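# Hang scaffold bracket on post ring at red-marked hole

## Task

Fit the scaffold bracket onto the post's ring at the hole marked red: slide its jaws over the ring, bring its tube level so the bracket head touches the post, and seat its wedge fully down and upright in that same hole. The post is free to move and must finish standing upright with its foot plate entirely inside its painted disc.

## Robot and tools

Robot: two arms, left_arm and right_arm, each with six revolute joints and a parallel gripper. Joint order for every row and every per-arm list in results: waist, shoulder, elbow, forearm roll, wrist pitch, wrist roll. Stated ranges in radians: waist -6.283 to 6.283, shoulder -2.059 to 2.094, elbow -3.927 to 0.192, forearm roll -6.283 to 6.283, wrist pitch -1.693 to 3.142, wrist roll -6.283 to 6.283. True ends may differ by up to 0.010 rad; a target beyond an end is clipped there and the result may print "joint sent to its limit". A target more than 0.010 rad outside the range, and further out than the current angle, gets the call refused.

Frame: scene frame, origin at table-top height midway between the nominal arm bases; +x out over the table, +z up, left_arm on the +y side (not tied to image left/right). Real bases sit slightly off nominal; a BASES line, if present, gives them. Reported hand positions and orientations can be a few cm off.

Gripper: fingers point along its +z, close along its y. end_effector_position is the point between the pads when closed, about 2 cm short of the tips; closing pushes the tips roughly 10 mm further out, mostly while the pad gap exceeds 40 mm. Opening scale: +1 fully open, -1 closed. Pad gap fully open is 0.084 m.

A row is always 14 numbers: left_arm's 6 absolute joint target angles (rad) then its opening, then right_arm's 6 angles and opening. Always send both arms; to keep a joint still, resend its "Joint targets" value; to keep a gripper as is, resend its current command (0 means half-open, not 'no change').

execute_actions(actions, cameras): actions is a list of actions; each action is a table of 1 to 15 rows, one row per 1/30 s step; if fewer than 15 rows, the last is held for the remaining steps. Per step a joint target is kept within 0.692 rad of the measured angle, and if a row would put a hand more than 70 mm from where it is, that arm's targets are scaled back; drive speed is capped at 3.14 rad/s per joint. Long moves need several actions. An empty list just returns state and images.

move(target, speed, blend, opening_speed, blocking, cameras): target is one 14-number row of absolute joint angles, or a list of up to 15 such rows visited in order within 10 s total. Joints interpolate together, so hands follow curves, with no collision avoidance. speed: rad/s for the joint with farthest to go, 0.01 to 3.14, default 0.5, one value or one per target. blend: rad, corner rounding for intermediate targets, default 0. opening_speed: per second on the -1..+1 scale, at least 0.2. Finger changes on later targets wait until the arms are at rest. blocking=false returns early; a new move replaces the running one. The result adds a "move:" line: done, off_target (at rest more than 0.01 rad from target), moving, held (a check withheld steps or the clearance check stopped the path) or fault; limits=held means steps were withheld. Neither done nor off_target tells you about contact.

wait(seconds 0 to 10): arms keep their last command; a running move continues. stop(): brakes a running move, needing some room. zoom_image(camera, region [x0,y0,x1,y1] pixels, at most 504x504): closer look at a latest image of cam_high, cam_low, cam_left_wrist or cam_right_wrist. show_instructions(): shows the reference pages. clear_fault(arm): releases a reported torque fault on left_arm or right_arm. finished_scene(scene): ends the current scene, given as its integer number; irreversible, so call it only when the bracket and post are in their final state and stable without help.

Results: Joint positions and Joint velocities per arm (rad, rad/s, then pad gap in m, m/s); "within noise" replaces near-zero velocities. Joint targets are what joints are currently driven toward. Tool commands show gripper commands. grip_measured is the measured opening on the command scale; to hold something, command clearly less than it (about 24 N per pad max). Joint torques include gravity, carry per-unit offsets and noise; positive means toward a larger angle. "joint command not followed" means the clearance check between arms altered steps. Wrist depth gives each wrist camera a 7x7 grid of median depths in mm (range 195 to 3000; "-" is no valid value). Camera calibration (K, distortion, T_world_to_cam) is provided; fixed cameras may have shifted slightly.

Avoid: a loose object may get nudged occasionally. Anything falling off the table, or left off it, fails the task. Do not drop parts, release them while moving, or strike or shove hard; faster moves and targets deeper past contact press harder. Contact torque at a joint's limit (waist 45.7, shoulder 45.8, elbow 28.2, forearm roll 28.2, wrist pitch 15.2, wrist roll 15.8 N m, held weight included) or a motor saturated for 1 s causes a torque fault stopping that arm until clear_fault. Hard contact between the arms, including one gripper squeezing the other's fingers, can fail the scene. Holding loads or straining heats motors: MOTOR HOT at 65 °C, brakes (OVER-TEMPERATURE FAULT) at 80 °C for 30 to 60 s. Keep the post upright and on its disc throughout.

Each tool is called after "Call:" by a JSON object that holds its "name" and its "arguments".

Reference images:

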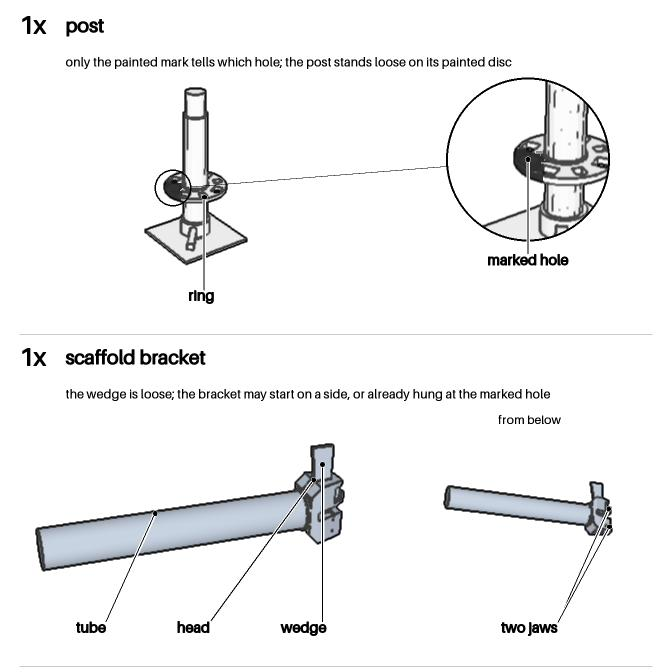

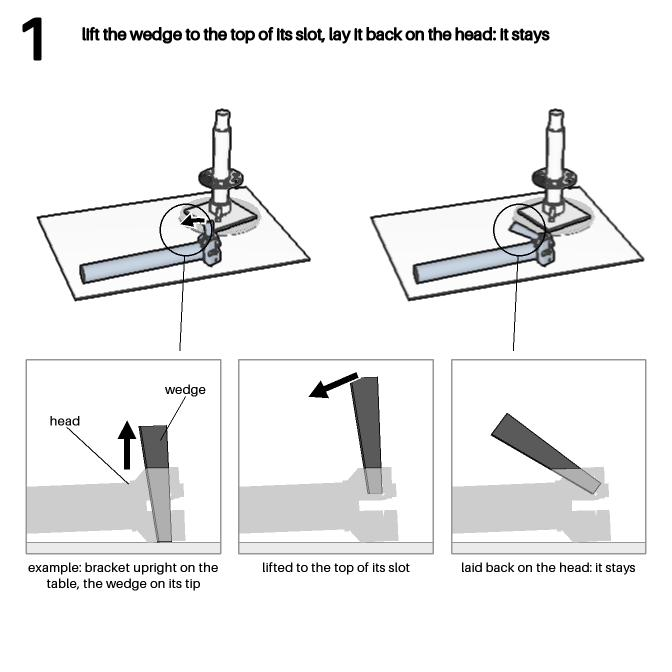

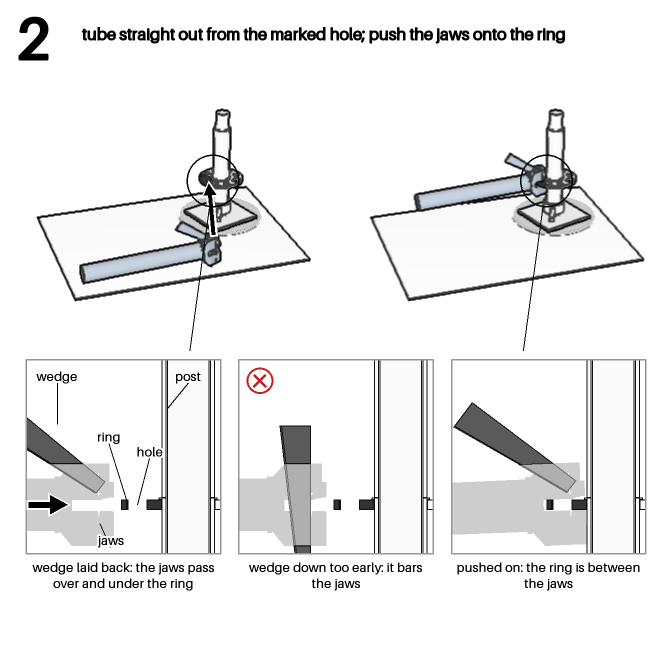

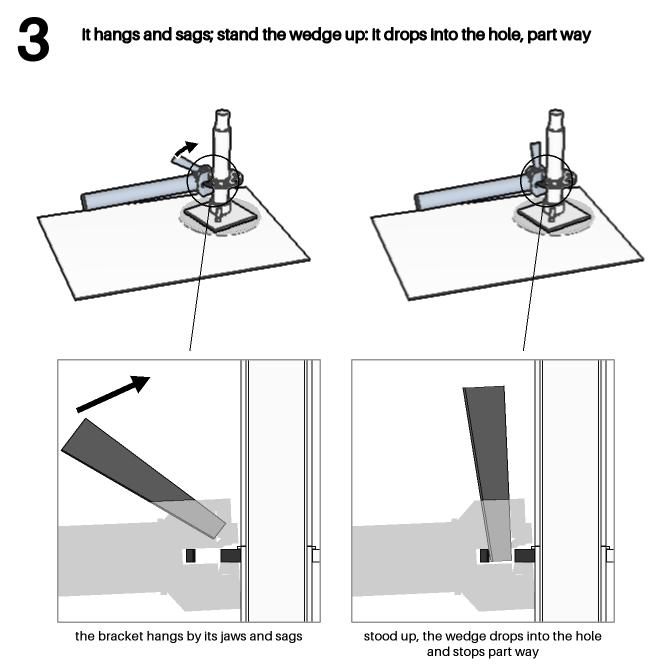

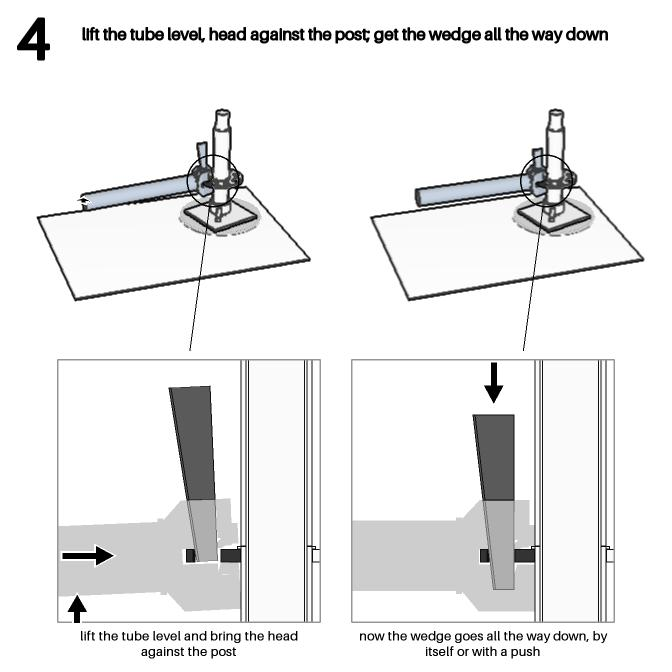

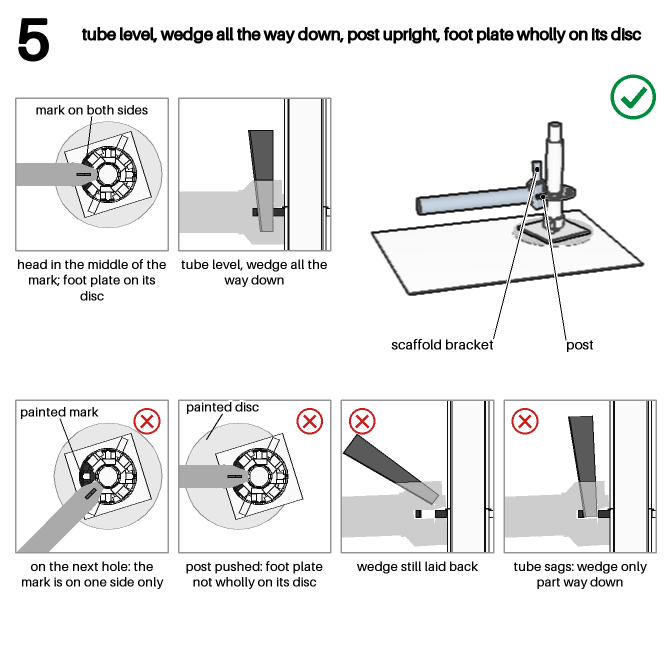

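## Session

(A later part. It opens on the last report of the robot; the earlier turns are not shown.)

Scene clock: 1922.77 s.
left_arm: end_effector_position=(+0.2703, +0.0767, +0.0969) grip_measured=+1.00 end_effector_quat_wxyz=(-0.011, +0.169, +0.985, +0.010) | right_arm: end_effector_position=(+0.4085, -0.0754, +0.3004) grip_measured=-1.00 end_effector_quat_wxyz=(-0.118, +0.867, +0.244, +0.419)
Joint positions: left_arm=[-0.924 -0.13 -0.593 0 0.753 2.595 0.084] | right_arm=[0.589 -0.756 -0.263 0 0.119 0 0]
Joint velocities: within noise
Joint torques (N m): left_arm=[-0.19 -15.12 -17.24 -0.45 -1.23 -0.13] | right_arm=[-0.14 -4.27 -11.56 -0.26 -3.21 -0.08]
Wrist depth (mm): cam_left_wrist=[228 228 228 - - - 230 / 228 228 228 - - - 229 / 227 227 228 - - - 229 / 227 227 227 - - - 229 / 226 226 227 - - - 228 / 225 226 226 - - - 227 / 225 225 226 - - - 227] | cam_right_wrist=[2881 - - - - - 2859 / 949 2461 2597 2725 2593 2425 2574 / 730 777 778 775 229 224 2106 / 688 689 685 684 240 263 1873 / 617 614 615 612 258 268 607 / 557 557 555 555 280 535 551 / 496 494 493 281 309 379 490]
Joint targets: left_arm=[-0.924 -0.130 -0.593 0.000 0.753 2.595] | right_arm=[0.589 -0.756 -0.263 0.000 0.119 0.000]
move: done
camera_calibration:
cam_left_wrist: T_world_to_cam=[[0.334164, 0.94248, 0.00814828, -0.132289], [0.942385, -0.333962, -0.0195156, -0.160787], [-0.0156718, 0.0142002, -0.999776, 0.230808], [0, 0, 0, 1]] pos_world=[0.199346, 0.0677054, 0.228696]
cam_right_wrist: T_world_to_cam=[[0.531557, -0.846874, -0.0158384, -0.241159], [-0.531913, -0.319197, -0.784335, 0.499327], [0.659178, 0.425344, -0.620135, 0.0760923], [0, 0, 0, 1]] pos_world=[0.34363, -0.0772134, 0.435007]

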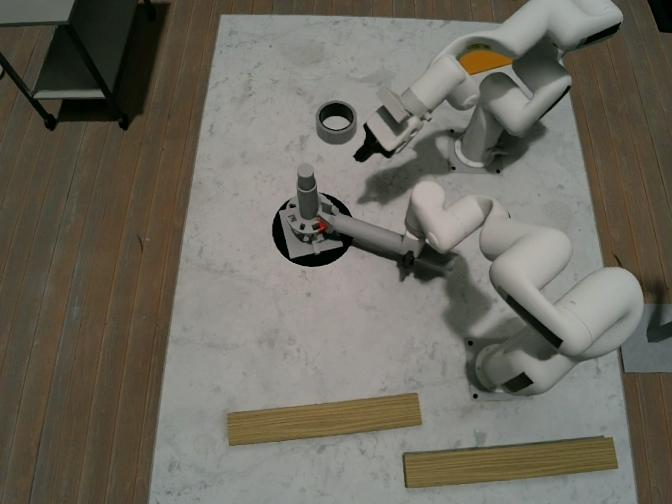

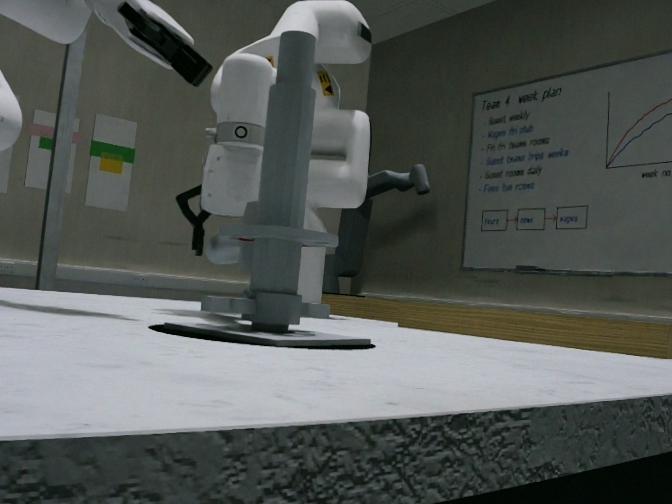

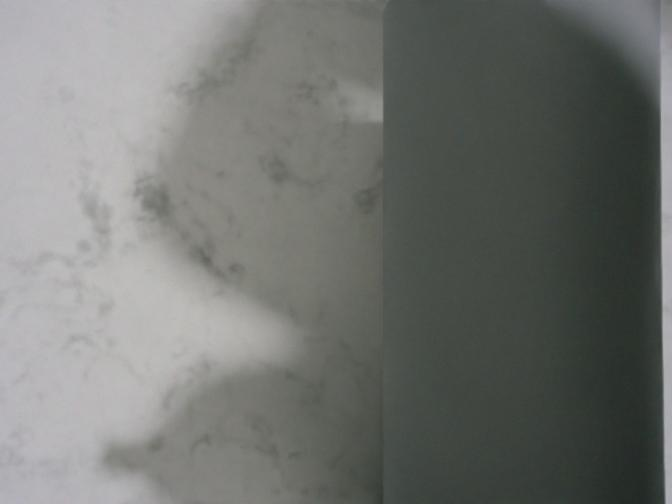

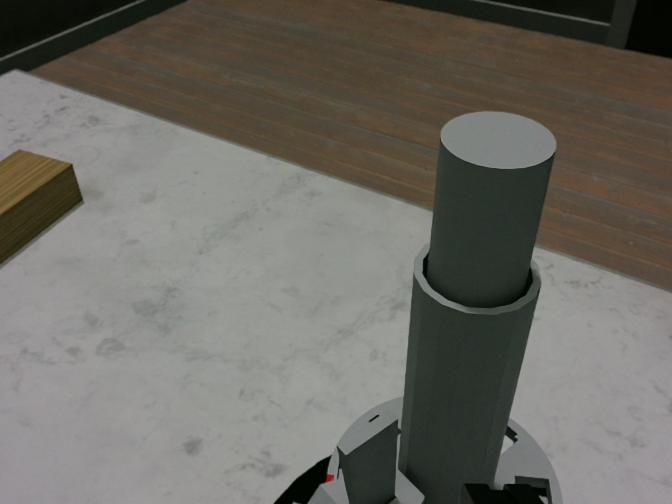

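Call:
{"name": "move", "arguments": {"target": [[-0.9243,-0.32,-0.77,0,1.12,2.5946,1,0.634,-0.987,-0.156,0,0.243,0,-1]], "speed": 0.3}}

Call:
{"name": "zoom_image", "arguments": {"camera": "cam_right_wrist", "region": [168, 250, 504, 504]}}

Call:
{"name": "zoom_image", "arguments": {"camera": "cam_low", "region": [130, 100, 400, 370]}}

Scene clock: 1933.07 s.
left_arm: end_effector_position=(+0.2703, +0.0767, +0.2105) grip_measured=+1.00 end_effector_quat_wxyz=(-0.011, +0.169, +0.985, +0.010) | right_arm: end_effector_position=(+0.3649, -0.0820, +0.3001) grip_measured=-1.00 end_effector_quat_wxyz=(-0.127, +0.861, +0.264, +0.416)
Joint positions: left_arm=[-0.924 -0.32 -0.77 0 1.12 2.595 0.084] | right_arm=[0.634 -0.987 -0.156 0 0.243 0 0]
Joint velocities: within noise
Joint torques (N m): left_arm=[0.08 -14.17 -20.53 -0.38 -0.97 0.03] | right_arm=[0.2 -2.16 -11.77 -0.15 -3.04 -0.14]
Wrist depth (mm): cam_left_wrist=[342 342 343 343 344 344 345 / 341 342 342 343 343 343 344 / 341 341 341 221 215 342 343 / 340 340 341 220 214 341 342 / 339 340 340 220 214 341 342 / 338 338 339 219 213 340 341 / 338 338 339 219 213 339 340] | cam_right_wrist=[2727 - - - - - 2859 / 950 942 2583 2449 2589 253 2450 / 727 775 774 776 - 271 2109 / 687 686 686 686 292 285 679 / 616 615 611 612 312 312 609 / 559 557 555 554 338 393 550 / 495 494 493 352 339 368 490]
Joint targets: left_arm=[-0.924 -0.320 -0.770 0.000 1.120 2.595] | right_arm=[0.634 -0.987 -0.156 0.000 0.243 0.000]
move: done
camera_calibration:
cam_left_wrist: T_world_to_cam=[[0.334164, 0.94248, 0.00814828, -0.133215], [0.942385, -0.333962, -0.0195156, -0.15857], [-0.0156718, 0.0142002, -0.999776, 0.344382], [0, 0, 0, 1]] pos_world=[0.199346, 0.0677054, 0.342296]
cam_right_wrist: T_world_to_cam=[[0.569044, -0.822154, -0.0158444, -0.235288], [-0.517043, -0.342749, -0.78434, 0.466448], [0.639418, 0.454516, -0.620129, 0.117042], [0, 0, 0, 1]] pos_world=[0.300224, -0.0867662, 0.434707]

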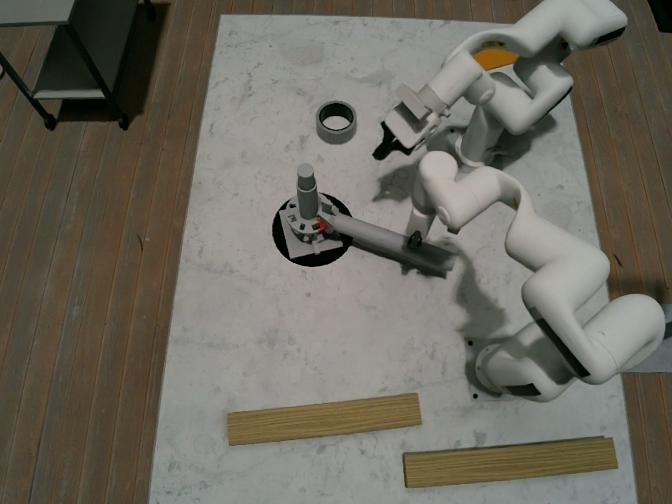

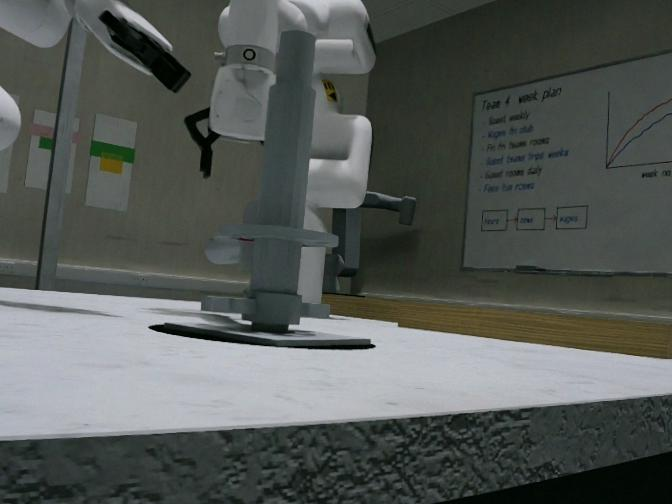

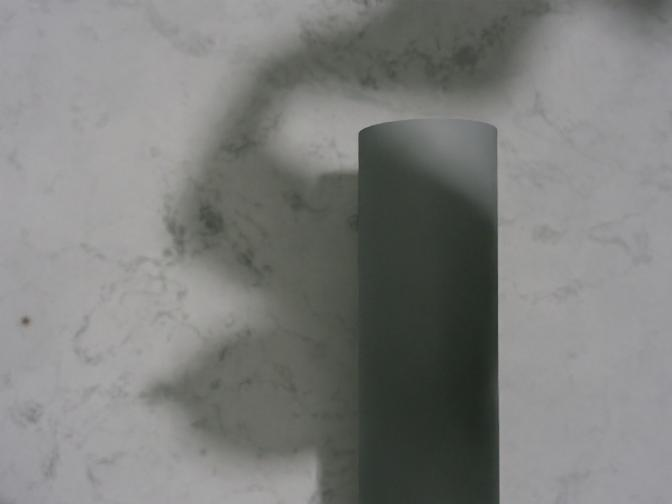

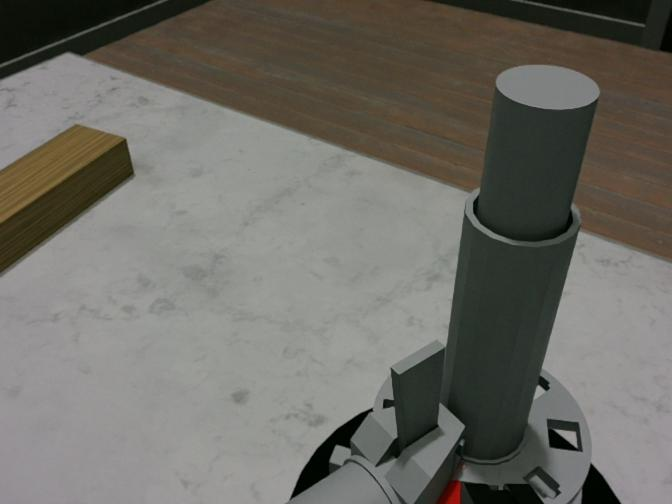

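Scaled by 1.500 from the camera's 672x504 image, which has a finer 960x720 frame.

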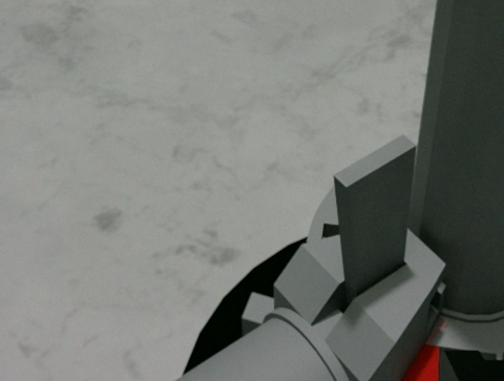

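Scaled by 1.867 from the camera's 672x504 image, which has a finer 960x720 frame.

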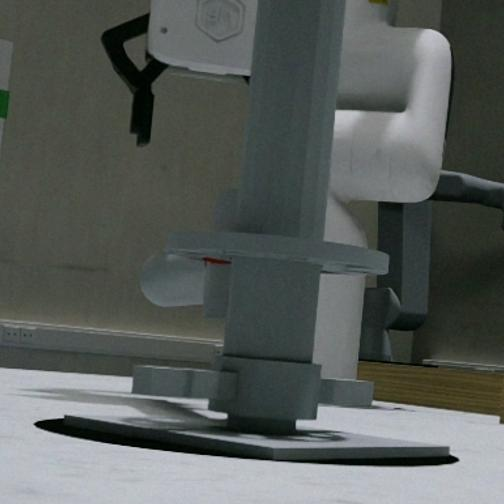

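Call:
{"name": "finished_scene", "arguments": {"scene": 1}}

The scene is finished: the task was done.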